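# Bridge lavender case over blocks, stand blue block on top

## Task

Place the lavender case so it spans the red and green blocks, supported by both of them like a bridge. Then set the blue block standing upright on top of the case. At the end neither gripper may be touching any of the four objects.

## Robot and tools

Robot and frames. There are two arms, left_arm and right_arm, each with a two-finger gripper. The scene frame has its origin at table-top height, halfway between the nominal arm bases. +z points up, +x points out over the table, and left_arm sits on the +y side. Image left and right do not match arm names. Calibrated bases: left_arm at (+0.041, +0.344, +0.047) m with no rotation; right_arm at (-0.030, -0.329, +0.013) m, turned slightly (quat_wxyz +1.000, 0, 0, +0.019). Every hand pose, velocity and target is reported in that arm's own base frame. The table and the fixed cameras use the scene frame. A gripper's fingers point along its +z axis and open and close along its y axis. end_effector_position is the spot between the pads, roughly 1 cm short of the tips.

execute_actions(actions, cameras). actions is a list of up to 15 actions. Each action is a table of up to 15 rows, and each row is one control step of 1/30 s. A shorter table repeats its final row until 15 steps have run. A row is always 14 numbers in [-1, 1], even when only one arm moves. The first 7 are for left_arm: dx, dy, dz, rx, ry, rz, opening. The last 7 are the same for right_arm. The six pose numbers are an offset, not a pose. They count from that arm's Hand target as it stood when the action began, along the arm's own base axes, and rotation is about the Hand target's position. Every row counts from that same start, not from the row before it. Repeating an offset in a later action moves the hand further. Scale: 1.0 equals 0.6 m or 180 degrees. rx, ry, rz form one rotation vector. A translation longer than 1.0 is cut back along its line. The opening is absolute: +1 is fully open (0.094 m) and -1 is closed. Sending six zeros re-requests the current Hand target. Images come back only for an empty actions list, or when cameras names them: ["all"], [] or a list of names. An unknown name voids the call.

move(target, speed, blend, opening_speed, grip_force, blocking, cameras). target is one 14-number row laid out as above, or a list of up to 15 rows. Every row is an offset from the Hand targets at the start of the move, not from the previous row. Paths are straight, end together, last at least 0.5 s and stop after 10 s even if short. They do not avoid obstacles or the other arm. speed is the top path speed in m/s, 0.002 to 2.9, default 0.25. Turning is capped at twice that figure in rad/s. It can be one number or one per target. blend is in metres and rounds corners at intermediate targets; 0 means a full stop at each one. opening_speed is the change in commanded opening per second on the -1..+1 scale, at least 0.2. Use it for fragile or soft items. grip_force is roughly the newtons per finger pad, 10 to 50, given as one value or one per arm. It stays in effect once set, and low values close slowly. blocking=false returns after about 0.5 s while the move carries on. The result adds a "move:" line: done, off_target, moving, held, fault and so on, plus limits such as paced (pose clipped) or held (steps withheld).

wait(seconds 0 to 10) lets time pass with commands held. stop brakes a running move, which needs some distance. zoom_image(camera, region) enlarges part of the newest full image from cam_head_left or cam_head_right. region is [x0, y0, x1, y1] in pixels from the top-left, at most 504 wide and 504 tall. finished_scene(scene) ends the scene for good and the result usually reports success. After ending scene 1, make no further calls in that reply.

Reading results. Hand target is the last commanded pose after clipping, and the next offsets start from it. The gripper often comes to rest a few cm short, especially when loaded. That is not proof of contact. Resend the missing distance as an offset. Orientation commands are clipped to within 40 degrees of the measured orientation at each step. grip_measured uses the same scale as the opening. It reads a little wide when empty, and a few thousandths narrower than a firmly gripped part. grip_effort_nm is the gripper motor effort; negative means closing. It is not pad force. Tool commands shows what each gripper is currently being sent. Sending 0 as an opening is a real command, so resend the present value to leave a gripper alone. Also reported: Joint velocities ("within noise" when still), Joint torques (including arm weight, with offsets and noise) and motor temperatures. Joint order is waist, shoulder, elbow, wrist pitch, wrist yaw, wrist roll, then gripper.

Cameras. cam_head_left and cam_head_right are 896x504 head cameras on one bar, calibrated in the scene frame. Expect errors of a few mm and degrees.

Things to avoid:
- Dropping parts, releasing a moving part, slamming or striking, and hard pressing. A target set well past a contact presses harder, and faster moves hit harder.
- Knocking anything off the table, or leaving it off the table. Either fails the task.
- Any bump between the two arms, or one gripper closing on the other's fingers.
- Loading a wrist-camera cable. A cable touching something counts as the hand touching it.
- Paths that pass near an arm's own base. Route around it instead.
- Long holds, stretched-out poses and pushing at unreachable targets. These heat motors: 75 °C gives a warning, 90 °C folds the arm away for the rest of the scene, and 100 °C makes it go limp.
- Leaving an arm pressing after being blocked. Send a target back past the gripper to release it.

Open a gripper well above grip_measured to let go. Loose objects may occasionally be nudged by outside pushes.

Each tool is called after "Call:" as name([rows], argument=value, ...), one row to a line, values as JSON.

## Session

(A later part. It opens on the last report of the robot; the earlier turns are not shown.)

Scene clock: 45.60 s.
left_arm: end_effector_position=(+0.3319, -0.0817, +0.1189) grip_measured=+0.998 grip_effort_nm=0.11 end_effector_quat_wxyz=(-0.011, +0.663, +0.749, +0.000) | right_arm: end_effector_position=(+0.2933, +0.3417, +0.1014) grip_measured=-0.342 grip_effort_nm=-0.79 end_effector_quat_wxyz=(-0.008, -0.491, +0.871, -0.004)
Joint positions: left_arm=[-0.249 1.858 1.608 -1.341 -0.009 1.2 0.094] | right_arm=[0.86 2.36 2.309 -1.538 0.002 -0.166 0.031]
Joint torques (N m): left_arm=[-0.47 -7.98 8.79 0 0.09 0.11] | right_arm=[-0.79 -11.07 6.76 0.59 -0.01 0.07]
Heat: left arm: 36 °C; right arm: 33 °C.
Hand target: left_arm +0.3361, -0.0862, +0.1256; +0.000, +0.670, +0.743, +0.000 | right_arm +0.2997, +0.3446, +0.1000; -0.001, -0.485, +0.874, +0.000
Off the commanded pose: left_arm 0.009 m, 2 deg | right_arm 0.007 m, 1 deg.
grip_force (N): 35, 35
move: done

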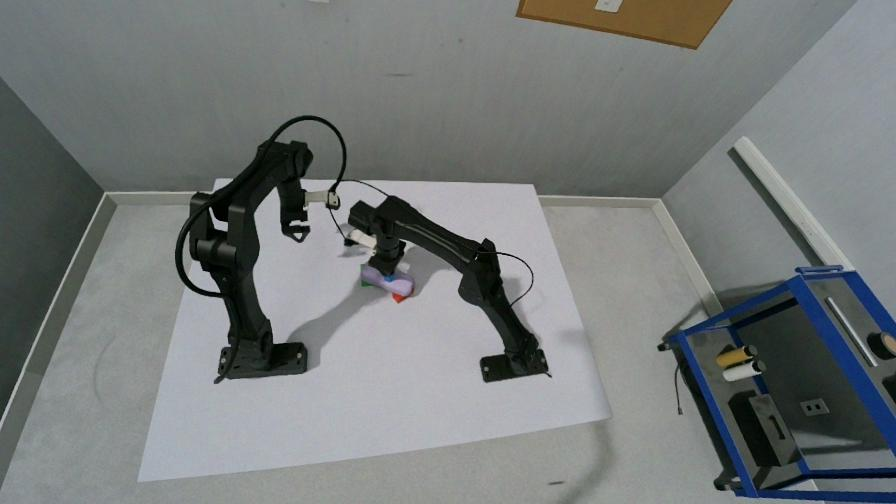

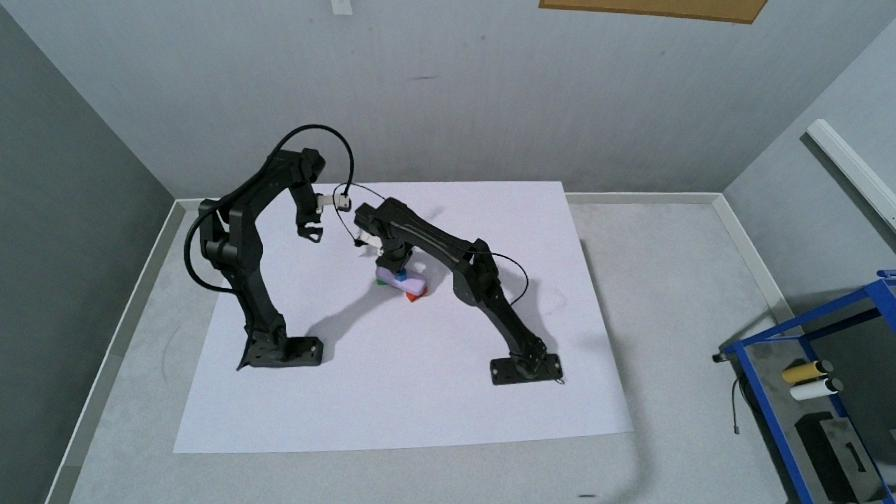

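Call:
move(target=[0,0,0,0,0,0,1,0.013,-0.003,-0.02,0,0,0,-1], speed=0.04, cameras=["all"])

Call:
zoom_image(camera="cam_head_left", region=[340, 235, 440, 315])

Call:
zoom_image(camera="cam_head_right", region=[350, 235, 450, 315])

Scene clock: 47.77 s.
left_arm: end_effector_position=(+0.3319, -0.0817, +0.1189) grip_measured=+0.998 grip_effort_nm=0.11 end_effector_quat_wxyz=(-0.011, +0.663, +0.749, +0.000) | right_arm: end_effector_position=(+0.3004, +0.3420, +0.1014) grip_measured=-0.342 grip_effort_nm=-0.79 end_effector_quat_wxyz=(+0.001, -0.486, +0.874, +0.000)
Joint positions: left_arm=[-0.249 1.858 1.608 -1.341 -0.009 1.2 0.094] | right_arm=[0.848 2.36 2.309 -1.518 0 -0.166 0.031]
Joint torques (N m): left_arm=[-0.49 -7.98 8.79 0 0.09 0.11] | right_arm=[-0.94 -10.22 4.29 0.86 -0.01 -0.11]
Heat: left arm: 36 °C; right arm: 33 °C.
Hand target: left_arm +0.3361, -0.0862, +0.1256; +0.000, +0.670, +0.743, +0.000 | right_arm +0.3076, +0.3429, +0.0880; -0.001, -0.485, +0.874, +0.000
Off the commanded pose: left_arm 0.009 m, 2 deg | right_arm 0.015 m, 0 deg.
grip_force (N): 35, 35
move: off_target (right_arm)

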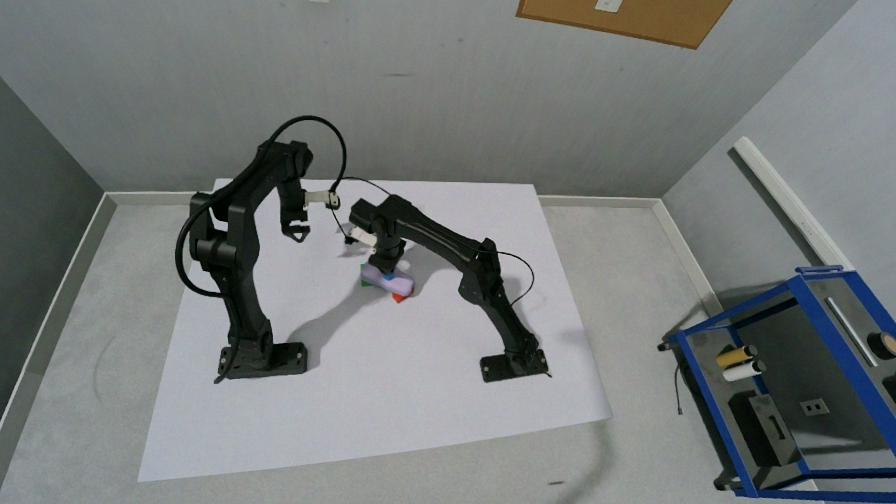

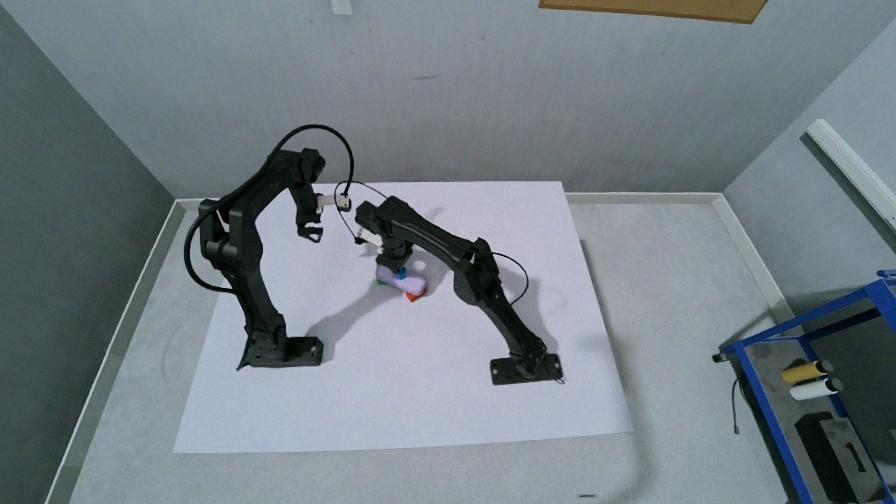

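Scaled by 5.040 from the camera's 896x504 image, which has a finer 1280x720 frame.

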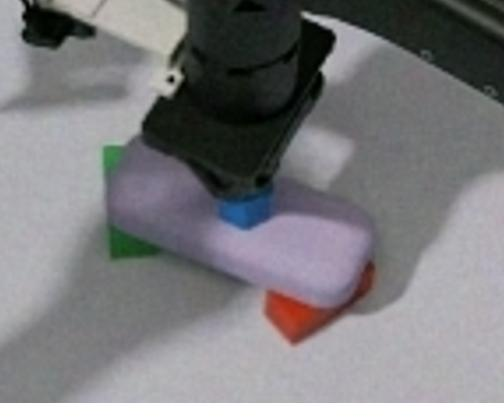

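Scaled by 5.040 from the camera's 896x504 image, which has a finer 1280x720 frame.

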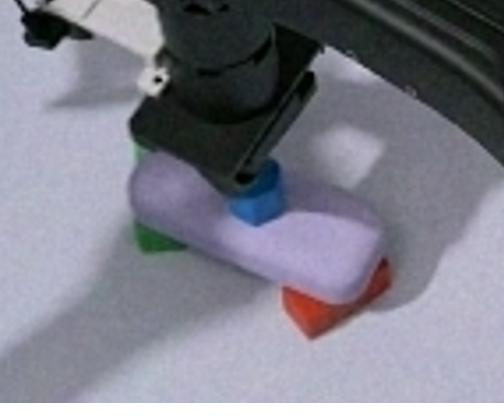

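Call:
move([
  [0,0,0,0,0,0,1,-0.011,0,0.018,0,0,0,-1],
  [0,0,0,0,0,0,1,-0.011,0,0.018,0,0,0,0.4],
  [0,0,0,0,0,0,1,-0.011,0,0.13,0,0,0,0.4],
  [0,0,0,0,0,0,1,-0.1,-0.33,0.13,0,0,0,0.4],
], blend=[0,0,0.02,0], speed=[0.1,0.1,0.15,0.35], cameras=["all"])

Call:
zoom_image(camera="cam_head_left", region=[340, 235, 440, 315])

Scene clock: 52.13 s.
left_arm: end_effector_position=(+0.3319, -0.0817, +0.1189) grip_measured=+0.998 grip_effort_nm=0.11 end_effector_quat_wxyz=(-0.011, +0.663, +0.749, +0.000) | right_arm: end_effector_position=(+0.2475, +0.1444, +0.1667) grip_measured=+0.398 grip_effort_nm=0.05 end_effector_quat_wxyz=(-0.006, -0.482, +0.876, -0.005)
Joint positions: left_arm=[-0.249 1.858 1.608 -1.341 -0.009 1.2 0.094] | right_arm=[0.531 1.647 1.548 -1.484 0.01 -0.476 0.066]
Joint torques (N m): left_arm=[-0.46 -7.98 8.79 0 0.09 0.11] | right_arm=[-0.46 -7.08 4.37 0.65 -0.11 -0.06]
Heat: left arm: 36 °C; right arm: 33 °C.
Hand target: left_arm +0.3361, -0.0862, +0.1256; +0.000, +0.670, +0.743, +0.000 | right_arm +0.2474, +0.1448, +0.1660; -0.001, -0.485, +0.874, +0.000
Off the commanded pose: left_arm 0.009 m, 2 deg | right_arm 0.001 m, 1 deg.
grip_force (N): 35, 35
move: done

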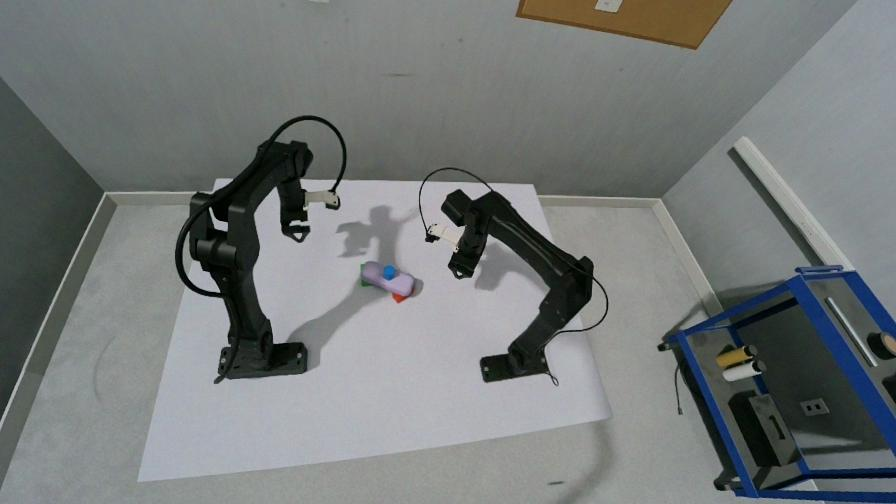

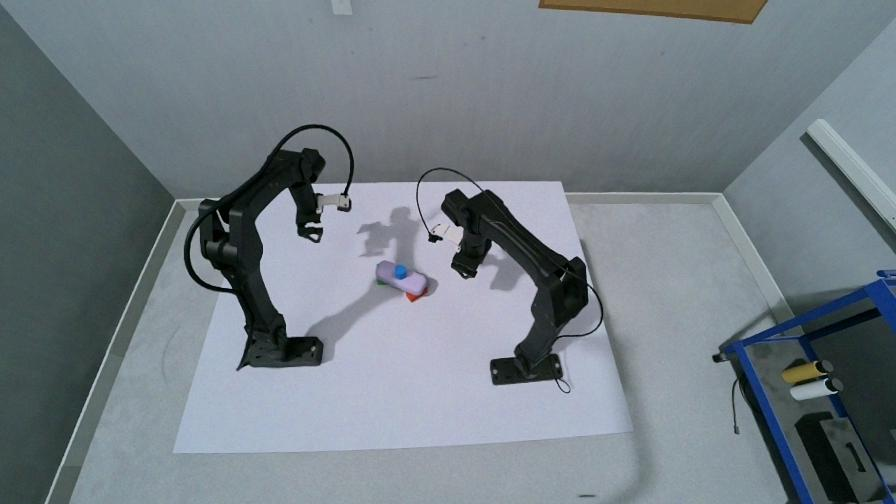

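Scaled by 5.040 from the camera's 896x504 image, which has a finer 1280x720 frame.

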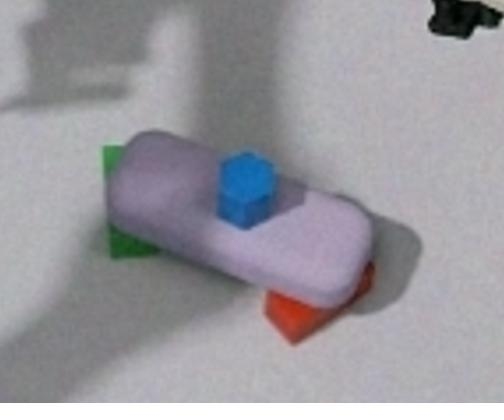

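Call:
finished_scene(scene=2)

The scene is finished: the task was done.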